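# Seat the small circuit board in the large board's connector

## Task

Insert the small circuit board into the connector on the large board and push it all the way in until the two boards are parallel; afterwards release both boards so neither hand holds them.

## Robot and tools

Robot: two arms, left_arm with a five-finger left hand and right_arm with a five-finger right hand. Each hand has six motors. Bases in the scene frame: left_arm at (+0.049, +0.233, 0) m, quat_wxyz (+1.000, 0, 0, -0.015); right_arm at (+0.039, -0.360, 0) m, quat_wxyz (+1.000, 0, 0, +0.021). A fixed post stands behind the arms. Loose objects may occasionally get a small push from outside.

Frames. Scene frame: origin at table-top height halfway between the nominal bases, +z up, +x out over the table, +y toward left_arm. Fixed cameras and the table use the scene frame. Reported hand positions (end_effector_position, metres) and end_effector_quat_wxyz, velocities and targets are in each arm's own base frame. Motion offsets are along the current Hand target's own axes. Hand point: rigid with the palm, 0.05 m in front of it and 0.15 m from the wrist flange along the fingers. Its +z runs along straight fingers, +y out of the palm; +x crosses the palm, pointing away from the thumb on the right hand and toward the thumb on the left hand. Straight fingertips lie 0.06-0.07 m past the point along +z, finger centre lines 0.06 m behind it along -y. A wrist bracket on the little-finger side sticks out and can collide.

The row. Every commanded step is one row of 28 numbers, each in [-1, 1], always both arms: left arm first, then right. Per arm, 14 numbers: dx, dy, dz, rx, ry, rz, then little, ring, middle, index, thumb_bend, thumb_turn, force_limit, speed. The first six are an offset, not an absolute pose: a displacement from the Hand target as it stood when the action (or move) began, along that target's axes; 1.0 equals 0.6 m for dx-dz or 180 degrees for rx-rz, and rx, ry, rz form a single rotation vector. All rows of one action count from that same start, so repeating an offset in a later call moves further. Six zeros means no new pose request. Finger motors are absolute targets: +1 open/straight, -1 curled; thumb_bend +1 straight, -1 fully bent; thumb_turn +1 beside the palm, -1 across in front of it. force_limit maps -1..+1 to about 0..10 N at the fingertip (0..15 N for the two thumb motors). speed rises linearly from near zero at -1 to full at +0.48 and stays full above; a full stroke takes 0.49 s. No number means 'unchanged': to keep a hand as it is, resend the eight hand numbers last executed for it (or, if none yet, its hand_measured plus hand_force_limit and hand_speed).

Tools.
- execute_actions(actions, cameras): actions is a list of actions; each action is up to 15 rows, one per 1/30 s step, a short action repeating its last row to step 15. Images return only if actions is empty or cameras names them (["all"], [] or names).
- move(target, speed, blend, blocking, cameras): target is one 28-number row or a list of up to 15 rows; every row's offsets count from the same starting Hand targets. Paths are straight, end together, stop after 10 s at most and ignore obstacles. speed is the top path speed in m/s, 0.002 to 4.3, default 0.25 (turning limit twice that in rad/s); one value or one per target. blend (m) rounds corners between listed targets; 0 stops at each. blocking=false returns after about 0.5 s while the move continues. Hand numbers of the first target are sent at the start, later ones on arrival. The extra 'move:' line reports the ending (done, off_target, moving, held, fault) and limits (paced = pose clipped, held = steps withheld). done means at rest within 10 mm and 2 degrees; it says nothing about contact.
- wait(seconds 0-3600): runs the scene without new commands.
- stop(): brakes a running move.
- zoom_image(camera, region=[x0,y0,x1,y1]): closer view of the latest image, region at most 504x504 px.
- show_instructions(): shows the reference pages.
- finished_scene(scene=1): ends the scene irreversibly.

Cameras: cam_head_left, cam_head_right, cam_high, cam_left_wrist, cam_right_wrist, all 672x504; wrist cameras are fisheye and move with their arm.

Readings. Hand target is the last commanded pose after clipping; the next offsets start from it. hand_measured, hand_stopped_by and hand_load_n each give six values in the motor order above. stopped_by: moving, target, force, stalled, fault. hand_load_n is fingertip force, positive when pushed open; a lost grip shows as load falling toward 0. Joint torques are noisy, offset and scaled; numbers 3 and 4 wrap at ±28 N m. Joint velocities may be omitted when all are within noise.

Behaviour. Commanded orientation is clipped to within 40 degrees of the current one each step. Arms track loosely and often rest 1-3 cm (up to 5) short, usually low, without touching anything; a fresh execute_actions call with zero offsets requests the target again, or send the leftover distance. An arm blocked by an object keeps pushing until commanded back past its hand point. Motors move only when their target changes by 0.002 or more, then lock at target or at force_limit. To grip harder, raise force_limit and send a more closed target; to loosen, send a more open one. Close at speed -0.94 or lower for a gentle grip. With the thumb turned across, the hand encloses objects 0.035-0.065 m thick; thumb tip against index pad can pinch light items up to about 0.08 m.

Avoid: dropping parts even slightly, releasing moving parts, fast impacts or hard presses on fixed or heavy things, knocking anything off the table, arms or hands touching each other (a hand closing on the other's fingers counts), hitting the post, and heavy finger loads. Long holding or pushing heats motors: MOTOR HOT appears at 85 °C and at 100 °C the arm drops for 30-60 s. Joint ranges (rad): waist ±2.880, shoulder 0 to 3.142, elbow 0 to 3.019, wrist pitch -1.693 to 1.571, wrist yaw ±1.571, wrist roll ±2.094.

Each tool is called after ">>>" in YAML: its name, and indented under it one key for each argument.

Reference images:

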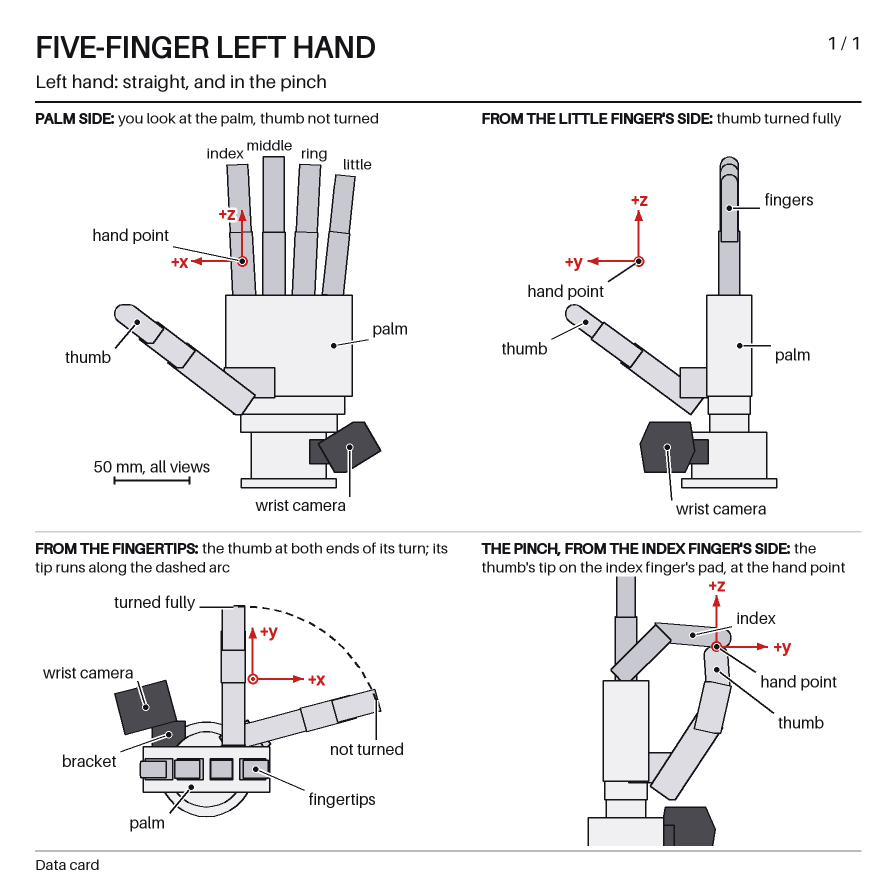

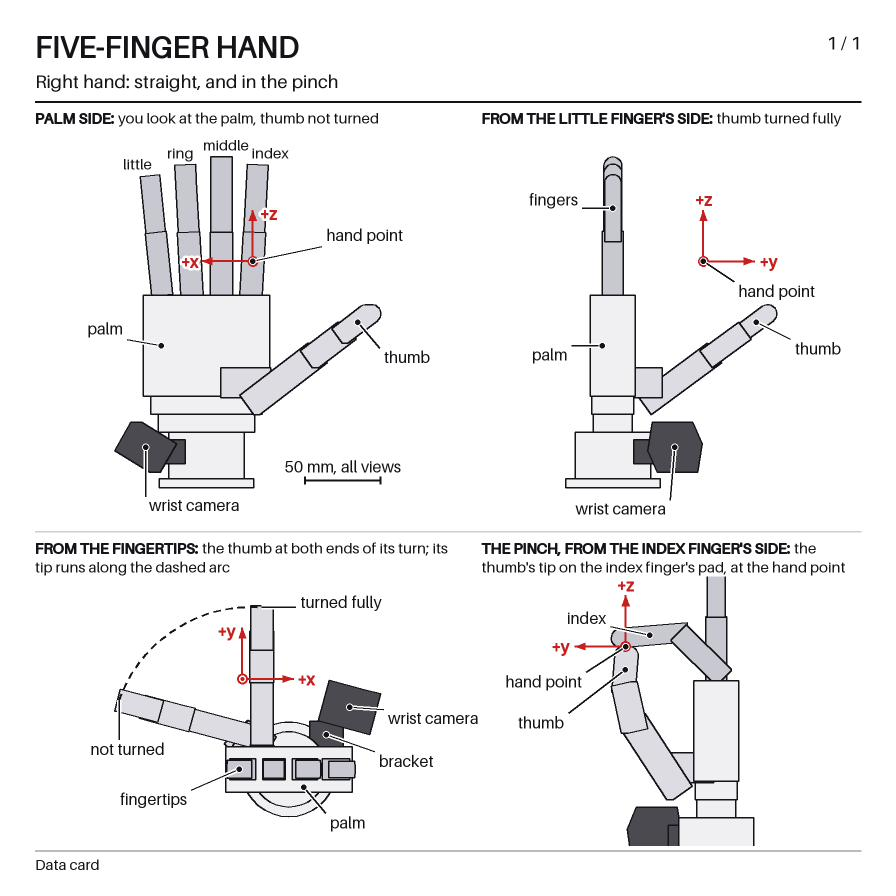

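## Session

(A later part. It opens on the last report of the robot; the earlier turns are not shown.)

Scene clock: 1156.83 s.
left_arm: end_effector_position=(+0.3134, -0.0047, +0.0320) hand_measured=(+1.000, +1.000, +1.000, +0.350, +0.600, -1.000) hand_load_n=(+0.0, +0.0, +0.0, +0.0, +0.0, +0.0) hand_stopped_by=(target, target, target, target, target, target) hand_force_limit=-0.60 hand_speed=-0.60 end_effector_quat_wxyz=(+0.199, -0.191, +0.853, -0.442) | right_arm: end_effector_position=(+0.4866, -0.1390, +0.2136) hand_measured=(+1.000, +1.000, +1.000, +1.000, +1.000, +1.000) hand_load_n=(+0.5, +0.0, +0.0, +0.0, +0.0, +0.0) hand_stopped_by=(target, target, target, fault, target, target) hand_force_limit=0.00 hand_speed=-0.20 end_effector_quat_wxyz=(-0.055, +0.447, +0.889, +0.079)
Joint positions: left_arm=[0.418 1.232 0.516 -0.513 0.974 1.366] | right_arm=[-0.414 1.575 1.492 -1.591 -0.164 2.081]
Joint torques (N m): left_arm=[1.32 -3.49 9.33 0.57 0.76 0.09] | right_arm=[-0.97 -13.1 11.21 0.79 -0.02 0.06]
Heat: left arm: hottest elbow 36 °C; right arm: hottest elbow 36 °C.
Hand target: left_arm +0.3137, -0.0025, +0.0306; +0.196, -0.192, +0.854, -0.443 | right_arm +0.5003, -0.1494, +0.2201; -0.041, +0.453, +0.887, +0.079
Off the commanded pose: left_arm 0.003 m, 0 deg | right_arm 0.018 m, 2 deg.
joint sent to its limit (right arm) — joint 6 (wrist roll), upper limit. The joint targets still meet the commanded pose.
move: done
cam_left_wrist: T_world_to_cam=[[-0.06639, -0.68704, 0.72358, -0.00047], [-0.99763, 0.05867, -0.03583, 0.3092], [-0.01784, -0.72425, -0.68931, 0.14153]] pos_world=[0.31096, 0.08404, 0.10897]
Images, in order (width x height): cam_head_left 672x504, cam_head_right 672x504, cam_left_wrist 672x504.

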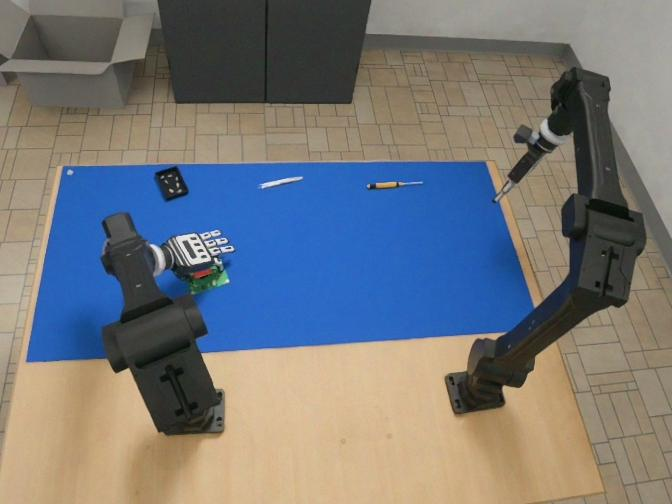

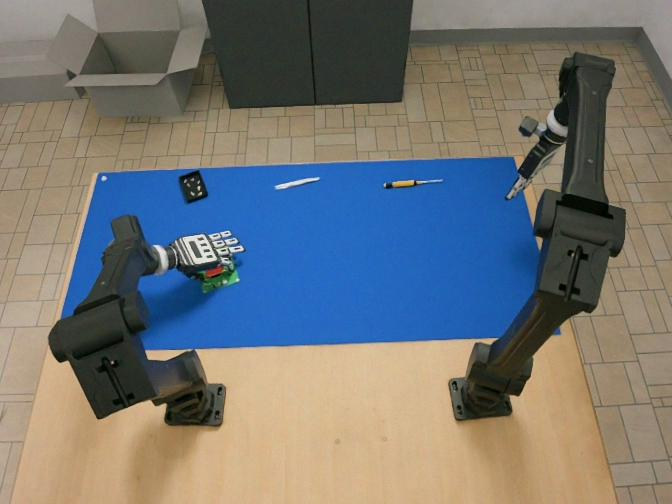

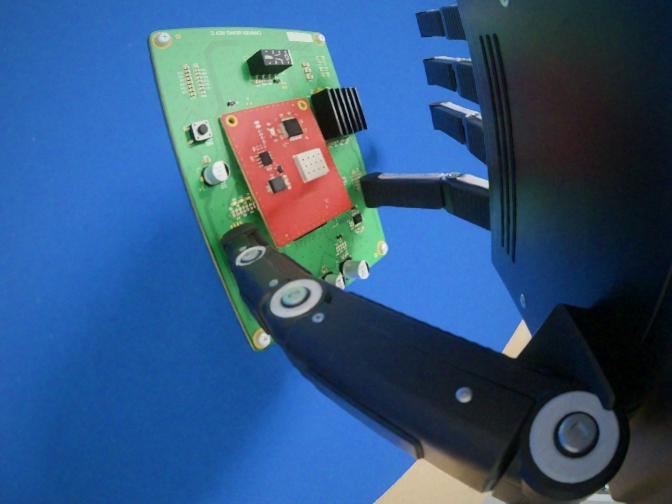

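>>> move:
  target:
    - [-0.006,0.0064,-0.0082,0,0,0,1,1,1,0.35,0.6,-1,-0.6,-0.6,0,0,0,0,0,0,1,1,1,1,1,1,0,-0.2]
    - [-0.0334,-0.128,-0.097,0,0,0,1,1,1,0.35,0.6,-1,-0.6,-0.6,0,0,0,0,0,0,1,1,1,1,1,1,0,-0.2]
  cameras: ["cam_left_wrist","cam_head_left"]
  speed: [0.05,0.25]

Scene clock: 1289.80 s.
left_arm: end_effector_position=(+0.2973, -0.0039, +0.1110) hand_measured=(+1.000, +1.000, +1.000, +0.350, +0.600, -1.000) hand_load_n=(+0.0, +0.0, +0.0, +0.0, +0.0, +0.0) hand_stopped_by=(target, target, target, target, target, target) hand_force_limit=-0.60 hand_speed=-0.60 end_effector_quat_wxyz=(+0.176, -0.203, +0.853, -0.447) | right_arm: end_effector_position=(+0.4866, -0.1390, +0.2136) hand_measured=(+1.000, +1.000, +1.000, +1.000, +1.000, +1.000) hand_load_n=(+0.0, +0.0, +0.0, +0.0, +0.0, +0.0) hand_stopped_by=(target, target, target, fault, target, target) hand_force_limit=0.00 hand_speed=-0.20 end_effector_quat_wxyz=(-0.055, +0.447, +0.889, +0.079)
Joint positions: left_arm=[0.446 1.07 0.654 -0.905 0.983 1.415] | right_arm=[-0.414 1.575 1.492 -1.591 -0.164 2.081]
Joint torques (N m): left_arm=[0.97 -3.37 15.01 0.44 0.68 0.06] | right_arm=[-1.08 -13.16 11.15 0.79 -0.01 0.05]
Heat: left arm: hottest elbow 38 °C; right arm: hottest elbow 36 °C.
Hand target: left_arm +0.3132, +0.0061, +0.1286; +0.196, -0.192, +0.854, -0.443 | right_arm +0.5003, -0.1494, +0.2201; -0.041, +0.453, +0.887, +0.079
Off the commanded pose: left_arm 0.026 m, 3 deg | right_arm 0.018 m, 2 deg.
joint sent to its limit (right arm) — joint 6 (wrist roll), upper limit. The joint targets still meet the commanded pose.
move: off_target (left_arm)
cam_left_wrist: T_world_to_cam=[[-0.03235, -0.67053, 0.74118, -0.07004], [-0.99821, 0.05906, 0.00986, 0.29103], [-0.05038, -0.73953, -0.67123, 0.20394]] pos_world=[0.29852, 0.08667, 0.18594]
Images, in order (width x height): cam_head_left 672x504, cam_left_wrist 672x504.

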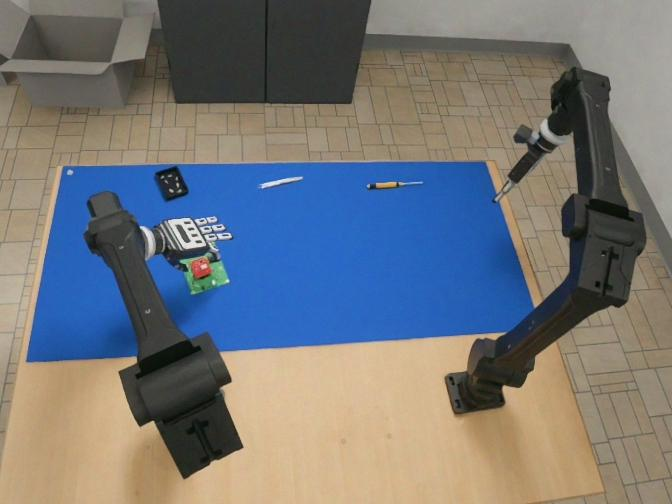

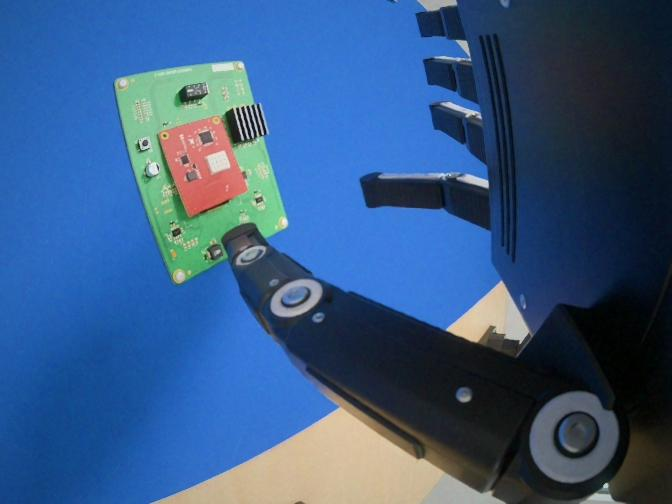

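>>> zoom_image:
  camera: "cam_left_wrist"
  region: [110, 60, 295, 290]

>>> zoom_image:
  camera: "cam_head_left"
  region: [175, 230, 245, 300]

Scaled by 2.191 from the camera's image (finer frame: 960x720).

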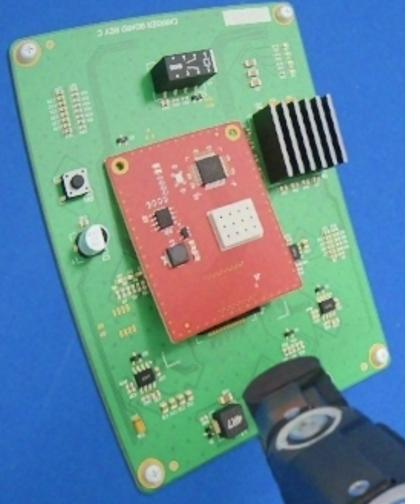

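Scaled by 7.200 from the camera's image (finer frame: 960x720).

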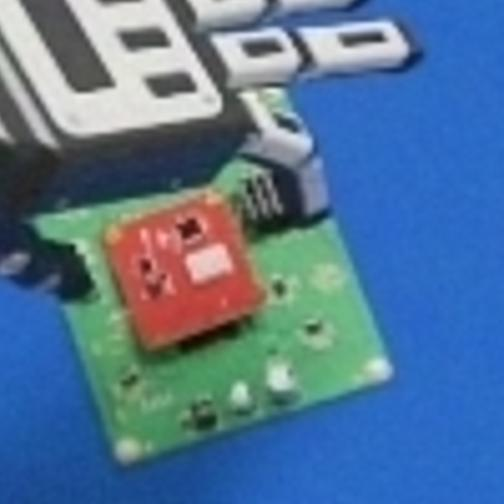

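>>> move:
  target: [-0.105,-0.032,-0.0162,-0.2878,-0.2167,0.0625,1,1,1,1,1,1,-0.6,0,0,0,0,0,0,0,1,1,1,1,1,1,0,-0.2]
  cameras: ["cam_left_wrist","cam_head_left","cam_high"]
  speed: 0.25

Scene clock: 1328.10 s.
left_arm: end_effector_position=(+0.3404, +0.0420, +0.1377) hand_measured=(+1.000, +1.000, +1.000, +1.000, +1.000, +1.000) hand_load_n=(+0.0, +0.0, +0.0, +0.0, +0.0, +0.0) hand_stopped_by=(target, target, target, target, target, target) hand_force_limit=-0.60 hand_speed=0.00 end_effector_quat_wxyz=(+0.374, -0.301, +0.873, +0.090) | right_arm: end_effector_position=(+0.4866, -0.1390, +0.2136) hand_measured=(+1.000, +1.000, +1.000, +1.000, +1.000, +1.000) hand_load_n=(+0.0, +0.0, +0.0, +0.0, +0.0, +0.0) hand_stopped_by=(target, target, target, fault, target, target) hand_force_limit=0.00 hand_speed=-0.20 end_effector_quat_wxyz=(-0.055, +0.447, +0.889, +0.079)
Joint positions: left_arm=[-0.234 1.021 0.679 -0.617 -0.536 0.846] | right_arm=[-0.414 1.575 1.492 -1.591 -0.164 2.081]
Joint torques (N m): left_arm=[-0.97 -3.6 16.47 1.92 -0.46 -0.05] | right_arm=[-0.97 -13.22 11.21 0.77 0 0.05]
Heat: left arm: hottest elbow 39 °C; right arm: hottest elbow 36 °C.
Hand target: left_arm +0.3649, +0.0341, +0.1601; +0.398, -0.308, +0.861, +0.073 | right_arm +0.5003, -0.1494, +0.2201; -0.041, +0.453, +0.887, +0.079
Off the commanded pose: left_arm 0.034 m, 4 deg | right_arm 0.018 m, 2 deg.
joint sent to its limit (right arm) — joint 6 (wrist roll), upper limit. The joint targets still meet the commanded pose.
move: off_target (left_arm)
cam_left_wrist: T_world_to_cam=[[0.44839, -0.87828, -0.16606, -0.08779], [-0.88445, -0.40909, -0.22451, 0.34432], [0.12925, 0.24754, -0.96022, 0.19523]] pos_world=[0.31866, 0.01543, 0.25019]
Images, in order (width x height): cam_head_left 672x504, cam_high 672x504, cam_left_wrist 672x504.

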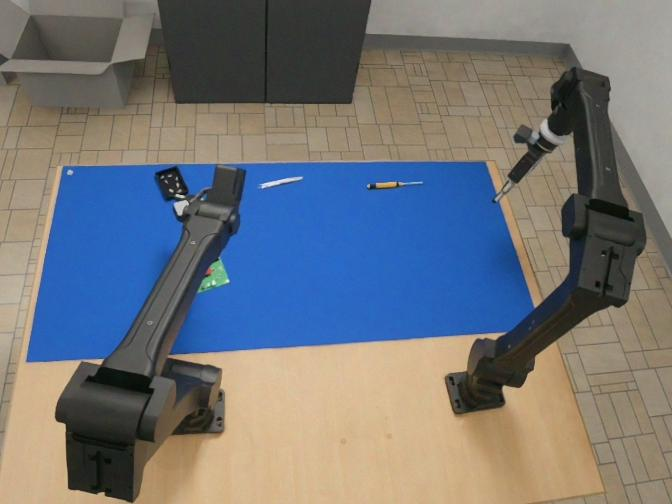

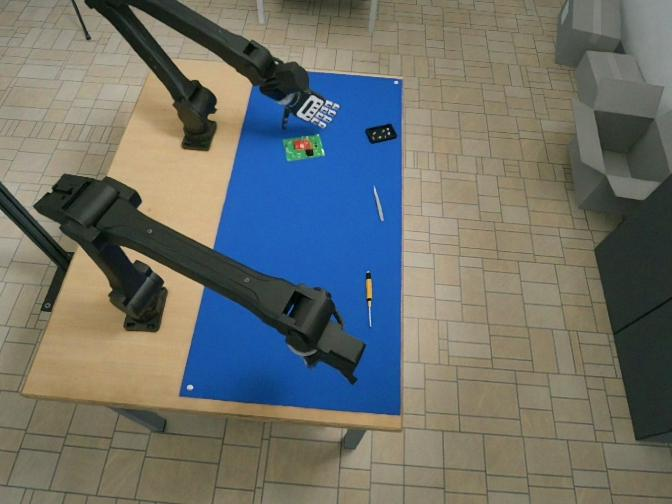

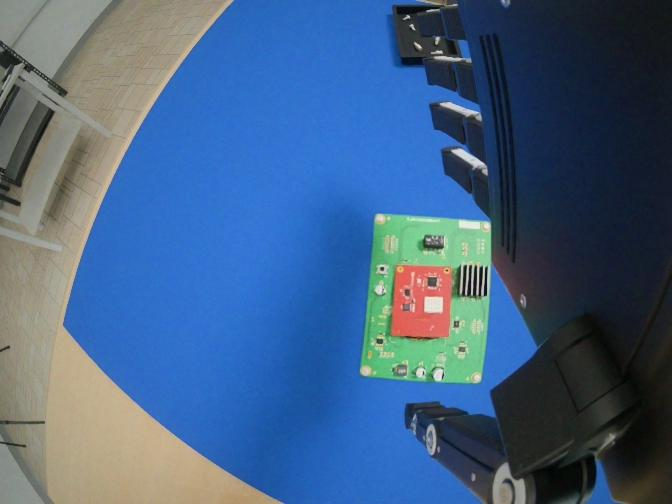

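>>> zoom_image:
  camera: "cam_left_wrist"
  region: [350, 205, 500, 395]

>>> zoom_image:
  camera: "cam_high"
  region: [275, 125, 335, 170]

Scaled by 2.653 from the camera's image (finer frame: 960x720).

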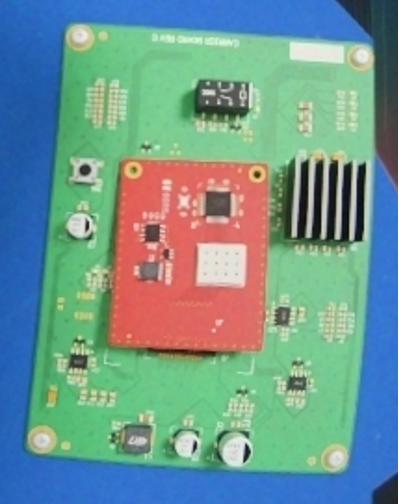

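Scaled by 8.400 from the camera's image (finer frame: 960x720).

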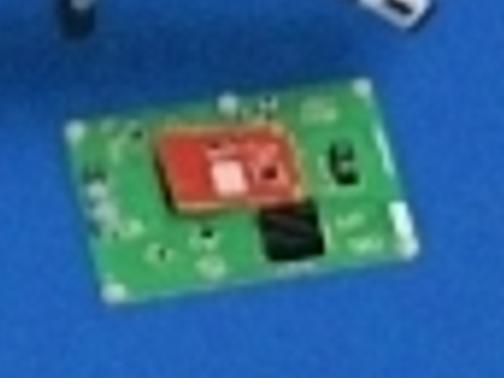

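>>> move:
  target: [0.1603,0.0072,0.0107,0.2878,0.2167,-0.0625,1,1,1,0.35,0.6,-1,-0.6,0,0,0,0,0,0,0,1,1,1,1,1,1,0,-0.2]
  cameras: ["cam_left_wrist"]
  speed: 0.25

>>> zoom_image:
  camera: "cam_left_wrist"
  region: [100, 40, 340, 300]

Scene clock: 1383.97 s.
left_arm: end_effector_position=(+0.3207, -0.0070, +0.0887) hand_measured=(+1.000, +1.000, +1.000, +0.350, +0.600, -1.000) hand_load_n=(+0.0, -0.5, +0.0, +0.0, +0.0, +0.0) hand_stopped_by=(target, target, target, target, target, target) hand_force_limit=-0.60 hand_speed=0.00 end_effector_quat_wxyz=(+0.202, -0.189, +0.853, -0.442) | right_arm: end_effector_position=(+0.4866, -0.1390, +0.2136) hand_measured=(+1.000, +1.000, +1.000, +1.000, +1.000, +1.000) hand_load_n=(+0.0, +0.0, +0.0, +0.0, +0.0, +0.0) hand_stopped_by=(target, target, target, fault, target, target) hand_force_limit=0.00 hand_speed=-0.20 end_effector_quat_wxyz=(-0.055, +0.447, +0.889, +0.079)
Joint positions: left_arm=[0.4 1.116 0.611 -0.691 0.968 1.337] | right_arm=[-0.414 1.575 1.492 -1.591 -0.164 2.081]
Joint torques (N m): left_arm=[0.5 -3.84 10.19 0.7 0.65 0.15] | right_arm=[-1.49 -13.1 11.15 0.68 -0.02 0.04]
Heat: left arm: hottest elbow 51 °C; right arm: hottest elbow 36 °C.
Hand target: left_arm +0.3190, -0.0056, +0.0850; +0.196, -0.192, +0.854, -0.443 | right_arm +0.5003, -0.1494, +0.2201; -0.041, +0.453, +0.887, +0.079
Off the commanded pose: left_arm 0.004 m, 1 deg | right_arm 0.018 m, 2 deg.
joint sent to its limit (right arm) — joint 6 (wrist roll), upper limit. The joint targets still meet the commanded pose.
move: done
cam_left_wrist: T_world_to_cam=[[-0.07142, -0.68874, 0.72148, -0.0409], [-0.99735, 0.05907, -0.04234, 0.31912], [-0.01346, -0.7226, -0.69114, 0.17791]] pos_world=[0.31775, 0.08153, 0.16598]

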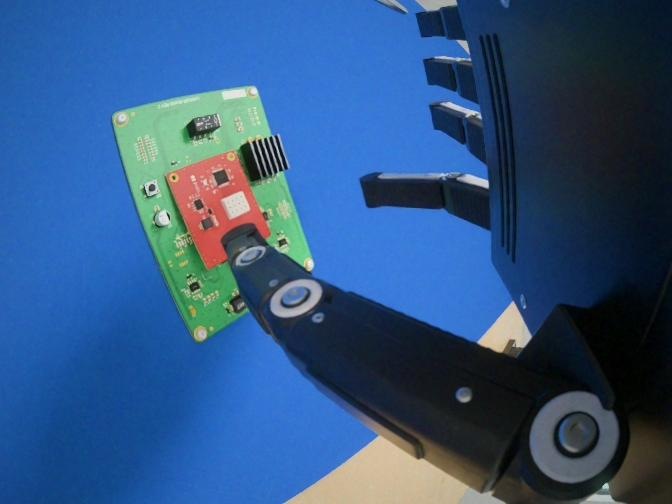

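Scaled by 1.938 from the camera's image (finer frame: 960x720).

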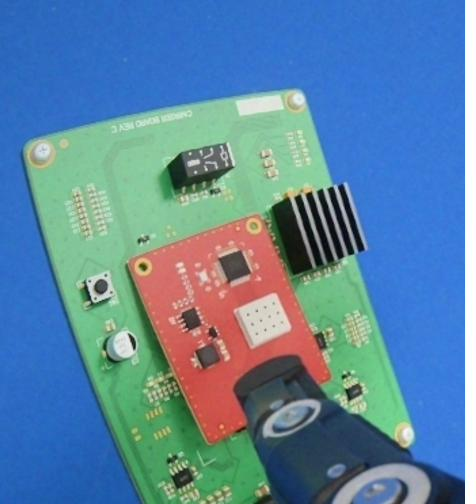

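>>> move:
  target: [0.0145,0.0541,0.0337,0,0,0,1,1,1,0.35,0.6,-1,-0.6,0,0,0,0,0,0,0,1,1,1,1,1,1,0,-0.2]
  cameras: ["cam_left_wrist","cam_head_left"]
  speed: 0.08

>>> zoom_image:
  camera: "cam_left_wrist"
  region: [150, 60, 390, 320]

Scene clock: 1388.87 s.
left_arm: end_effector_position=(+0.3202, -0.0067, +0.0540) hand_measured=(+1.000, +1.000, +1.000, +0.350, +0.600, -1.000) hand_load_n=(+0.0, +0.0, +0.0, +0.0, +0.0, +0.0) hand_stopped_by=(target, target, target, target, target, target) hand_force_limit=-0.60 hand_speed=0.00 end_effector_quat_wxyz=(+0.199, -0.190, +0.854, -0.443) | right_arm: end_effector_position=(+0.4866, -0.1390, +0.2136) hand_measured=(+1.000, +1.000, +1.000, +1.000, +1.000, +1.000) hand_load_n=(+0.0, +0.0, +0.0, +0.0, +0.0, +0.0) hand_stopped_by=(target, target, target, fault, target, target) hand_force_limit=0.00 hand_speed=-0.20 end_effector_quat_wxyz=(-0.055, +0.447, +0.889, +0.079)
Joint positions: left_arm=[0.401 1.192 0.558 -0.575 0.969 1.342] | right_arm=[-0.414 1.575 1.492 -1.591 -0.164 2.081]
Joint torques (N m): left_arm=[1.85 -4.13 7.99 1.73 0.65 0.12] | right_arm=[-1.14 -13.27 11.14 0.75 -0.01 0.06]
Heat: left arm: hottest elbow 49 °C; right arm: hottest elbow 36 °C.
Hand target: left_arm +0.3166, -0.0064, +0.0458; +0.195, -0.192, +0.854, -0.443 | right_arm +0.5003, -0.1494, +0.2201; -0.041, +0.453, +0.887, +0.079
Off the commanded pose: left_arm 0.009 m, 0 deg | right_arm 0.018 m, 2 deg.
joint sent to its limit (right arm) — joint 6 (wrist roll), upper limit. The joint targets still meet the commanded pose.
move: done
cam_left_wrist: T_world_to_cam=[[-0.06806, -0.68707, 0.72339, -0.01681], [-0.9975, 0.06083, -0.03608, 0.3169], [-0.01921, -0.72404, -0.68949, 0.15588]] pos_world=[0.31796, 0.08204, 0.13107]
Images, in order (width x height): cam_head_left 672x504, cam_left_wrist 672x504.

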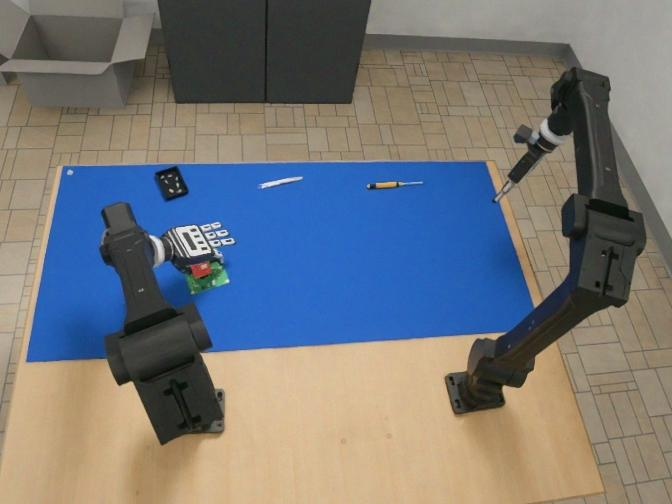

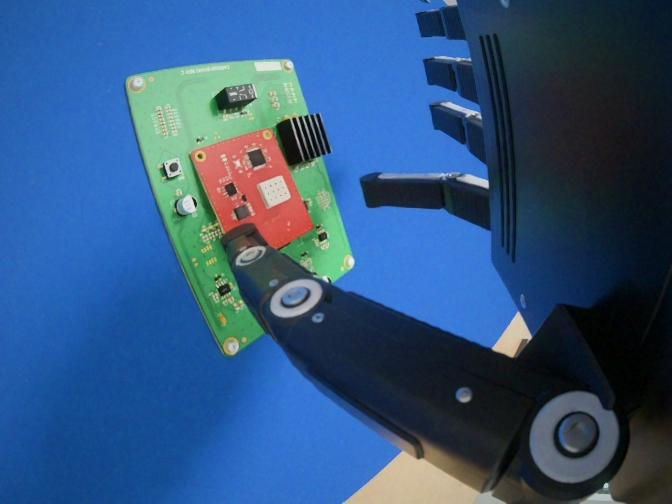

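Scaled by 1.938 from the camera's image (finer frame: 960x720).

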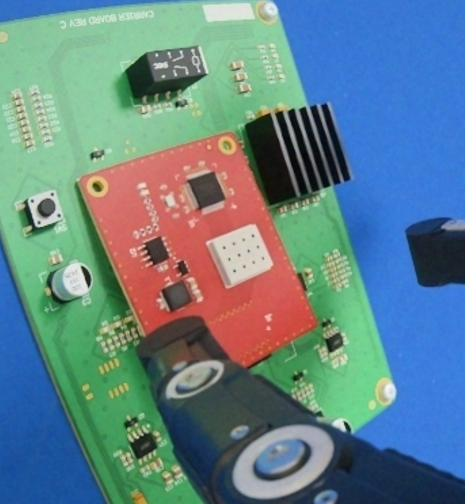

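>>> move:
  target: [0.0032,0.0302,0.013,0,0,0,1,1,1,0.35,0.6,-1,-0.6,0,0,0,0,0,0,0,1,1,1,1,1,1,0,-0.2]
  cameras: ["cam_left_wrist","cam_head_left"]
  speed: 0.04

>>> zoom_image:
  camera: "cam_left_wrist"
  region: [180, 85, 400, 295]

Scene clock: 1395.67 s.
left_arm: end_effector_position=(+0.3204, -0.0034, +0.0346) hand_measured=(+1.000, +1.000, +1.000, +0.350, +0.600, -1.000) hand_load_n=(+0.0, +0.0, +0.0, +0.0, +0.0, +0.0) hand_stopped_by=(target, target, target, target, target, target) hand_force_limit=-0.60 hand_speed=0.00 end_effector_quat_wxyz=(+0.198, -0.190, +0.854, -0.443) | right_arm: end_effector_position=(+0.4866, -0.1390, +0.2136) hand_measured=(+1.000, +1.000, +1.000, +1.000, +1.000, +1.000) hand_load_n=(+0.0, +0.0, +0.0, +0.0, +0.0, +0.0) hand_stopped_by=(target, target, target, fault, target, target) hand_force_limit=0.00 hand_speed=-0.20 end_effector_quat_wxyz=(-0.055, +0.447, +0.889, +0.079)
Joint positions: left_arm=[0.412 1.246 0.537 -0.514 0.972 1.359] | right_arm=[-0.414 1.575 1.492 -1.591 -0.164 2.081]
Joint torques (N m): left_arm=[0.62 -4.37 7.35 1.73 0.71 0.16] | right_arm=[-1.32 -13.33 11.17 0.77 -0.02 0.04]
Heat: left arm: hottest elbow 47 °C; right arm: hottest elbow 36 °C.
Hand target: left_arm +0.3163, -0.0030, +0.0263; +0.196, -0.192, +0.854, -0.443 | right_arm +0.5003, -0.1494, +0.2201; -0.041, +0.453, +0.887, +0.079
Off the commanded pose: left_arm 0.009 m, 0 deg | right_arm 0.018 m, 2 deg.
joint sent to its limit (right arm) — joint 6 (wrist roll), upper limit. The joint targets still meet the commanded pose.
move: done
cam_left_wrist: T_world_to_cam=[[-0.06663, -0.68674, 0.72384, -0.00089], [-0.99759, 0.05998, -0.03492, 0.31617], [-0.01944, -0.72442, -0.68908, 0.14496]] pos_world=[0.31816, 0.08544, 0.11157]
Images, in order (width x height): cam_head_left 672x504, cam_left_wrist 672x504.

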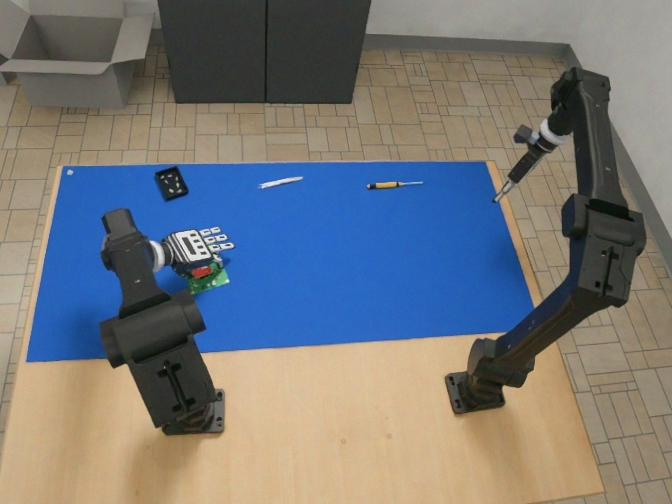

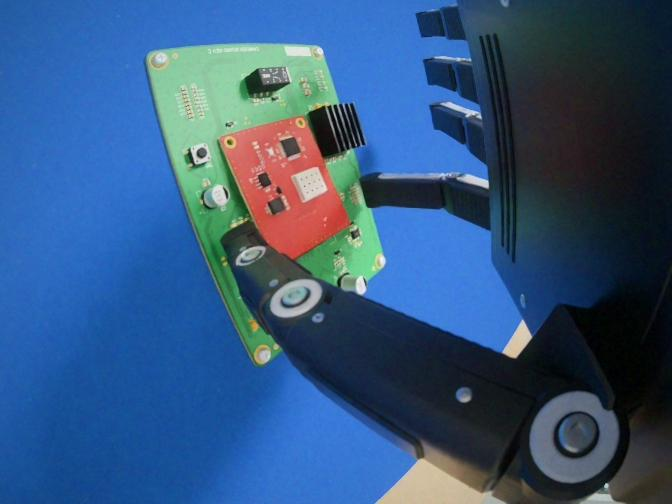

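Scaled by 2.291 from the camera's image (finer frame: 960x720).

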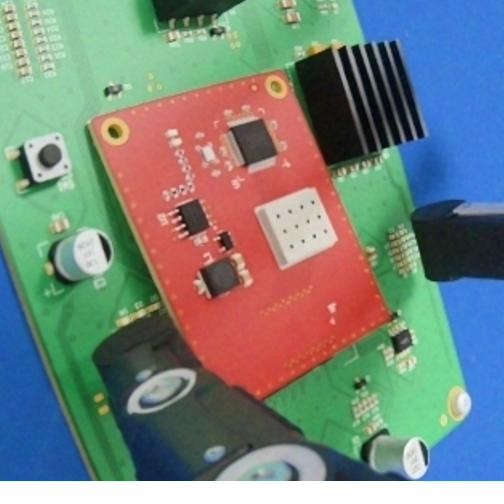

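>>> move:
  target: [0.0175,-0.0028,-0.001,0,0,0,1,1,1,0.35,0.6,-1,-0.6,0,0,0,0,0,0,0,1,1,1,1,1,1,0,-0.2]
  cameras: ["cam_left_wrist","cam_head_left"]
  speed: 0.04

>>> zoom_image:
  camera: "cam_left_wrist"
  region: [180, 85, 400, 295]

Scene clock: 1417.97 s.
left_arm: end_effector_position=(+0.3109, -0.0078, +0.0290) hand_measured=(+1.000, +1.000, +1.000, +0.350, +0.600, -1.000) hand_load_n=(+0.0, +0.0, +0.0, +0.5, +0.0, +0.0) hand_stopped_by=(target, target, target, target, target, target) hand_force_limit=-0.60 hand_speed=0.00 end_effector_quat_wxyz=(+0.192, -0.194, +0.853, -0.444) | right_arm: end_effector_position=(+0.4866, -0.1390, +0.2136) hand_measured=(+1.000, +1.000, +1.000, +1.000, +1.000, +1.000) hand_load_n=(+0.0, +0.0, +0.0, +0.0, +0.0, +0.0) hand_stopped_by=(target, target, target, fault, target, target) hand_force_limit=0.00 hand_speed=-0.20 end_effector_quat_wxyz=(-0.055, +0.447, +0.889, +0.079)
Joint positions: left_arm=[0.412 1.238 0.512 -0.511 0.974 1.359] | right_arm=[-0.414 1.575 1.492 -1.591 -0.164 2.081]
Joint torques (N m): left_arm=[-0.32 -6.59 6.9 1.52 0.59 0.03] | right_arm=[-1.03 -13.1 11.21 0.77 -0.02 0.04]
Heat: left arm: hottest elbow 43 °C; right arm: hottest elbow 36 °C.
Hand target: left_arm +0.3072, -0.0087, +0.0263; +0.196, -0.192, +0.854, -0.443 | right_arm +0.5003, -0.1494, +0.2201; -0.041, +0.453, +0.887, +0.079
Off the commanded pose: left_arm 0.005 m, 0 deg | right_arm 0.018 m, 2 deg.
joint sent to its limit (right arm) — joint 6 (wrist roll), upper limit. The joint targets still meet the commanded pose.
move: done
cam_left_wrist: T_world_to_cam=[[-0.0582, -0.68173, 0.72928, -0.00323], [-0.99791, 0.06027, -0.0233, 0.30647], [-0.02807, -0.72911, -0.68382, 0.14019]] pos_world=[0.30958, 0.08155, 0.10536]
Images, in order (width x height): cam_head_left 672x504, cam_left_wrist 672x504.

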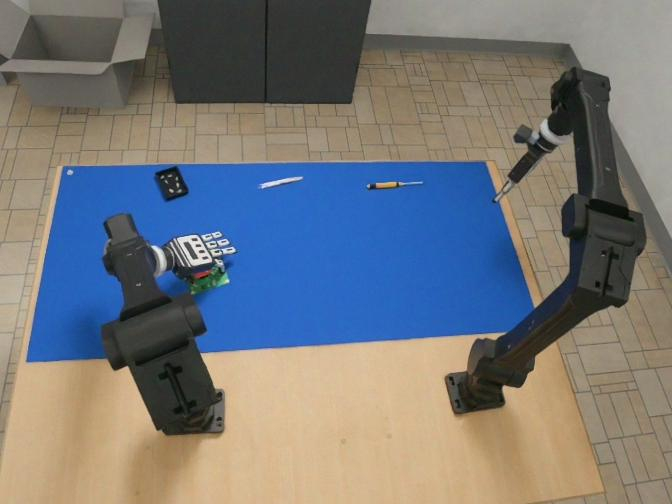

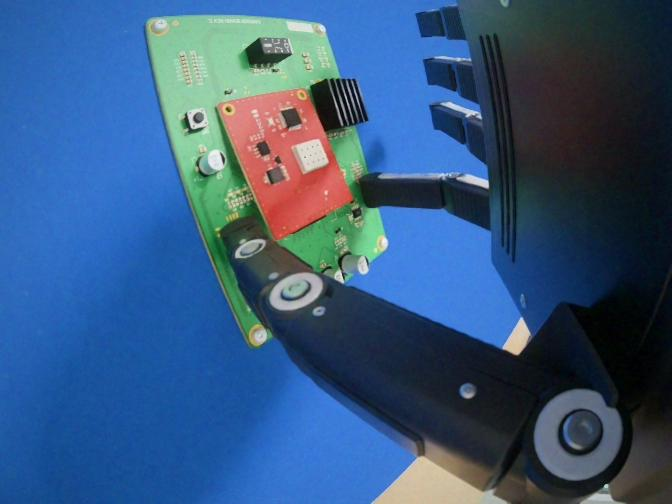

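Scaled by 2.291 from the camera's image (finer frame: 960x720).

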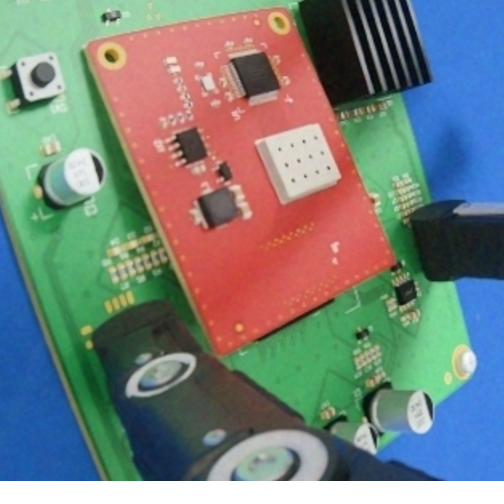

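>>> move:
  target: [-0.0072,-0.0122,-0.0067,0,0,0,1,1,1,0.35,0.6,-1,-0.6,0,0,0,0,0,0,0,1,1,1,1,1,1,0,-0.2]
  cameras: ["cam_left_wrist"]
  speed: 0.04

Scene clock: 1431.20 s.
left_arm: end_effector_position=(+0.3106, -0.0079, +0.0325) hand_measured=(+1.000, +1.000, +1.000, +0.350, +0.600, -1.000) hand_load_n=(+0.0, +0.0, +0.0, +0.0, +0.0, +0.5) hand_stopped_by=(target, target, target, target, target, target) hand_force_limit=-0.60 hand_speed=0.00 end_effector_quat_wxyz=(+0.195, -0.192, +0.853, -0.444) | right_arm: end_effector_position=(+0.4866, -0.1390, +0.2136) hand_measured=(+1.000, +1.000, +1.000, +1.000, +1.000, +1.000) hand_load_n=(+0.0, +0.0, +0.0, +0.5, +0.0, +0.0) hand_stopped_by=(target, target, target, fault, target, target) hand_force_limit=0.00 hand_speed=-0.20 end_effector_quat_wxyz=(-0.055, +0.447, +0.889, +0.079)
Joint positions: left_arm=[0.412 1.224 0.512 -0.518 0.974 1.359] | right_arm=[-0.414 1.575 1.492 -1.591 -0.164 2.081]
Joint torques (N m): left_arm=[0.21 -5.77 8.94 0.55 0.57 -0.05] | right_arm=[-1.08 -12.98 11.19 0.75 -0.03 0.06]
Heat: left arm: hottest elbow 41 °C; right arm: hottest elbow 36 °C.
Hand target: left_arm +0.3100, -0.0077, +0.0351; +0.195, -0.192, +0.854, -0.443 | right_arm +0.5003, -0.1494, +0.2201; -0.041, +0.453, +0.887, +0.079
Off the commanded pose: left_arm 0.003 m, 0 deg | right_arm 0.018 m, 2 deg.
joint sent to its limit (right arm) — joint 6 (wrist roll), upper limit. The joint targets still meet the commanded pose.
move: done
cam_left_wrist: T_world_to_cam=[[-0.06281, -0.68375, 0.72701, -0.00442], [-0.99774, 0.06039, -0.0294, 0.30648], [-0.0238, -0.72722, -0.686, 0.14132]] pos_world=[0.30887, 0.08124, 0.10917]

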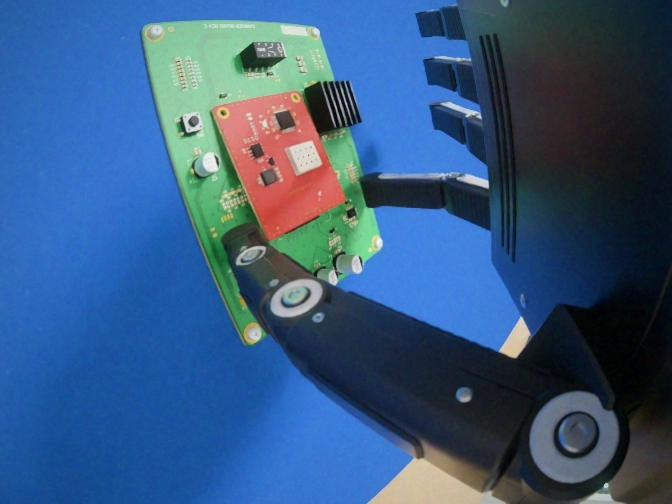

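>>> move:
  target: [-0.0085,-0.0015,0.005,0,0,0,1,1,1,0.35,0.6,-1,-0.6,0,0,0,0,0,0,0,1,1,1,1,1,1,0,-0.2]
  cameras: ["cam_left_wrist"]
  speed: 0.04

>>> zoom_image:
  camera: "cam_left_wrist"
  region: [180, 85, 400, 295]

Scene clock: 1437.77 s.
left_arm: end_effector_position=(+0.3105, -0.0080, +0.0324) hand_measured=(+1.000, +1.000, +1.000, +0.350, +0.600, -1.000) hand_load_n=(+0.0, +0.0, +0.0, +0.0, +0.0, +0.0) hand_stopped_by=(target, target, target, target, target, target) hand_force_limit=-0.60 hand_speed=0.00 end_effector_quat_wxyz=(+0.195, -0.193, +0.853, -0.443) | right_arm: end_effector_position=(+0.4866, -0.1390, +0.2136) hand_measured=(+1.000, +1.000, +1.000, +1.000, +1.000, +1.000) hand_load_n=(+0.0, +0.0, +0.0, +0.0, +0.0, +0.0) hand_stopped_by=(target, target, target, fault, target, target) hand_force_limit=0.00 hand_speed=-0.20 end_effector_quat_wxyz=(-0.055, +0.447, +0.889, +0.079)
Joint positions: left_arm=[0.411 1.224 0.512 -0.518 0.972 1.356] | right_arm=[-0.414 1.575 1.492 -1.591 -0.164 2.081]
Joint torques (N m): left_arm=[-0.67 -4.37 9.88 1.13 0.52 -0.09] | right_arm=[-1.08 -13.22 11.29 0.73 0 0.06]
Heat: left arm: hottest elbow 41 °C; right arm: hottest elbow 36 °C.
Hand target: left_arm +0.3160, -0.0077, +0.0351; +0.196, -0.192, +0.854, -0.443 | right_arm +0.5003, -0.1494, +0.2201; -0.041, +0.453, +0.887, +0.079
Off the commanded pose: left_arm 0.006 m, 0 deg | right_arm 0.018 m, 2 deg.
joint sent to its limit (right arm) — joint 6 (wrist roll), upper limit. The joint targets still meet the commanded pose.
move: done
cam_left_wrist: T_world_to_cam=[[-0.06059, -0.68391, 0.72705, -0.00502], [-0.99786, 0.0594, -0.02728, 0.30626], [-0.02453, -0.72715, -0.68604, 0.14133]] pos_world=[0.30877, 0.08114, 0.10897]

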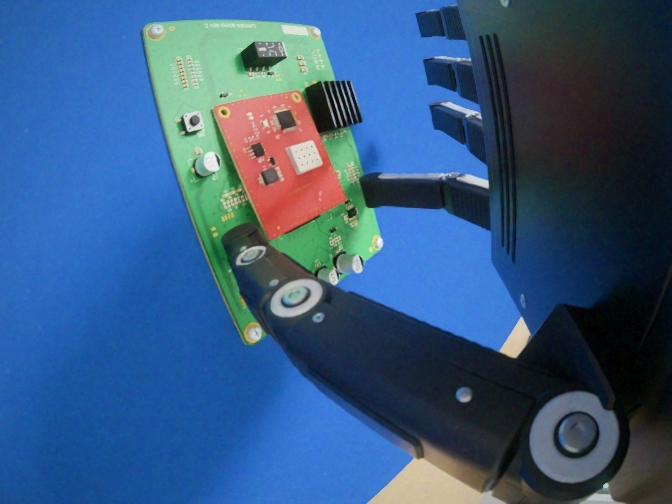

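Scaled by 2.291 from the camera's image (finer frame: 960x720).

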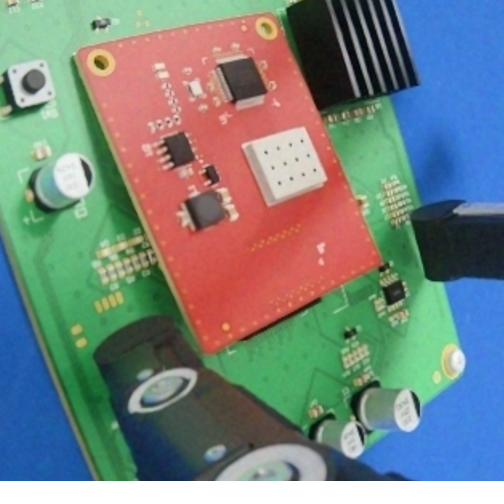

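>>> move:
  target: [-0.0071,-0.0013,0.0042,0,0,0,1,1,1,0.35,0.6,-1,-0.6,0,0,0,0,0,0,0,1,1,1,1,1,1,0,-0.2]
  cameras: ["cam_left_wrist"]
  speed: 0.04

>>> zoom_image:
  camera: "cam_left_wrist"
  region: [180, 85, 400, 295]

Scene clock: 1447.17 s.
left_arm: end_effector_position=(+0.3101, -0.0100, +0.0317) hand_measured=(+1.000, +1.000, +1.000, +0.350, +0.600, -1.000) hand_load_n=(+0.0, +0.0, +0.0, +0.0, +0.0, +0.0) hand_stopped_by=(target, target, target, target, target, target) hand_force_limit=-0.60 hand_speed=0.00 end_effector_quat_wxyz=(+0.191, -0.195, +0.853, -0.444) | right_arm: end_effector_position=(+0.4866, -0.1390, +0.2136) hand_measured=(+1.000, +1.000, +1.000, +1.000, +1.000, +1.000) hand_load_n=(+0.0, +0.0, +0.0, +0.0, -0.5, +0.0) hand_stopped_by=(target, target, target, fault, target, target) hand_force_limit=0.00 hand_speed=-0.20 end_effector_quat_wxyz=(-0.055, +0.447, +0.889, +0.079)
Joint positions: left_arm=[0.405 1.226 0.512 -0.516 0.97 1.345] | right_arm=[-0.414 1.575 1.492 -1.591 -0.164 2.081]
Joint torques (N m): left_arm=[-0.73 -4.66 10.59 1.36 0.45 -0.08] | right_arm=[-1.14 -13.16 11.15 0.68 -0.02 0.04]
Heat: left arm: hottest elbow 41 °C; right arm: hottest elbow 36 °C.
Hand target: left_arm +0.3210, -0.0076, +0.0351; +0.196, -0.192, +0.854, -0.443 | right_arm +0.5003, -0.1494, +0.2201; -0.041, +0.453, +0.887, +0.079
Off the commanded pose: left_arm 0.012 m, 1 deg | right_arm 0.018 m, 2 deg.
joint sent to its limit (right arm) — joint 6 (wrist roll), upper limit. The joint targets still meet the commanded pose.
move: off_target (left_arm)
cam_left_wrist: T_world_to_cam=[[-0.05436, -0.68132, 0.72996, -0.00802], [-0.99807, 0.05913, -0.01914, 0.30586], [-0.03013, -0.72959, -0.68322, 0.14103]] pos_world=[0.30908, 0.07935, 0.10806]

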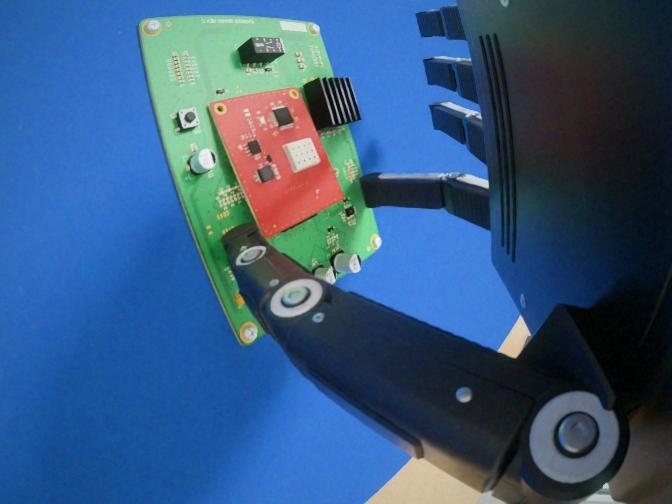

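Scaled by 2.291 from the camera's image (finer frame: 960x720).

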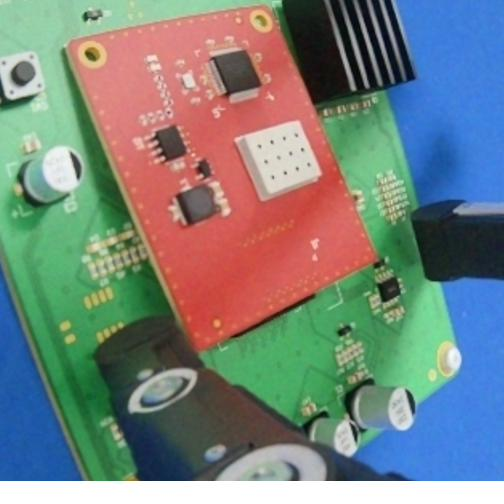

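>>> move:
  target:
    - [-0.005,0.0053,-0.0068,0,0,0,1,1,1,0.35,0.6,-1,-0.6,0,0,0,0,0,0,0,1,1,1,1,1,1,0,-0.2]
    - [-0.0012,-0.0547,-0.0398,0,0,0,1,1,1,0.35,0.6,-1,-0.6,0,0,0,0,0,0,0,1,1,1,1,1,1,0,-0.2]
    - [0.0185,0.0163,0.0013,0,0,0,1,1,1,0.35,0.6,-1,-0.6,0,0,0,0,0,0,0,1,1,1,1,1,1,0,-0.2]
  cameras: ["cam_left_wrist"]
  speed: [0.05,0.25,0.05]

>>> zoom_image:
  camera: "cam_left_wrist"
  region: [180, 85, 400, 295]

Scene clock: 1460.67 s.
left_arm: end_effector_position=(+0.3146, -0.0078, +0.0329) hand_measured=(+1.000, +1.000, +1.000, +0.350, +0.600, -1.000) hand_load_n=(+0.0, +0.0, +0.0, +0.0, +0.0, +0.0) hand_stopped_by=(target, target, target, target, target, target) hand_force_limit=-0.60 hand_speed=0.00 end_effector_quat_wxyz=(+0.200, -0.190, +0.853, -0.443) | right_arm: end_effector_position=(+0.4866, -0.1390, +0.2136) hand_measured=(+1.000, +1.000, +1.000, +1.000, +1.000, +1.000) hand_load_n=(+0.0, +0.0, +0.0, +0.5, +0.0, +0.0) hand_stopped_by=(target, target, target, fault, target, target) hand_force_limit=0.00 hand_speed=-0.20 end_effector_quat_wxyz=(-0.055, +0.447, +0.889, +0.079)
Joint positions: left_arm=[0.406 1.226 0.513 -0.498 0.971 1.346] | right_arm=[-0.414 1.575 1.492 -1.591 -0.164 2.081]
Joint torques (N m): left_arm=[0.5 -3.72 7.45 1.59 0.59 0.06] | right_arm=[-1.08 -13.22 11.23 0.73 -0.01 0.04]
Heat: left arm: hottest elbow 41 °C; right arm: hottest elbow 36 °C.
Hand target: left_arm +0.3105, -0.0086, +0.0249; +0.196, -0.192, +0.854, -0.443 | right_arm +0.5003, -0.1494, +0.2201; -0.041, +0.453, +0.887, +0.079
Off the commanded pose: left_arm 0.009 m, 1 deg | right_arm 0.018 m, 2 deg.
joint sent to its limit (right arm) — joint 6 (wrist roll), upper limit. The joint targets still meet the commanded pose.
move: done
cam_left_wrist: T_world_to_cam=[[-0.0679, -0.68665, 0.72381, -0.0027], [-0.99755, 0.05888, -0.03772, 0.31057], [-0.01671, -0.7246, -0.68896, 0.13963]] pos_world=[0.31196, 0.08104, 0.10987]

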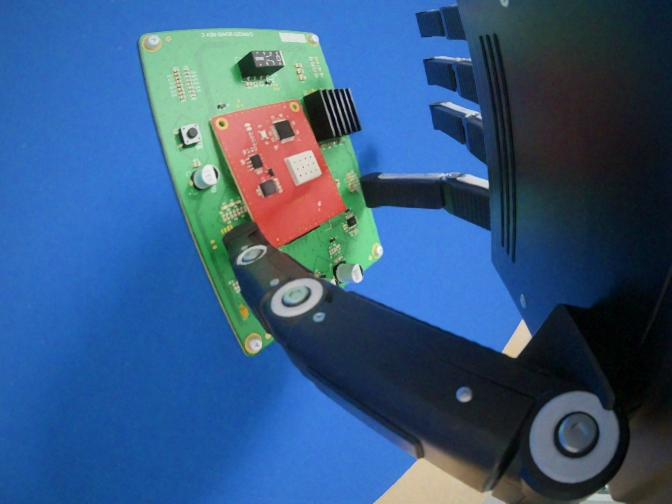

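Scaled by 2.291 from the camera's image (finer frame: 960x720).

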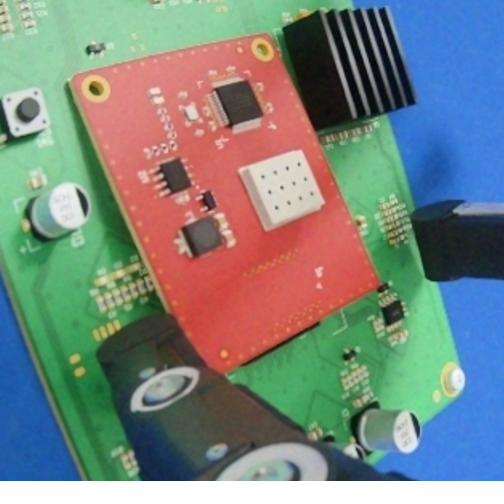

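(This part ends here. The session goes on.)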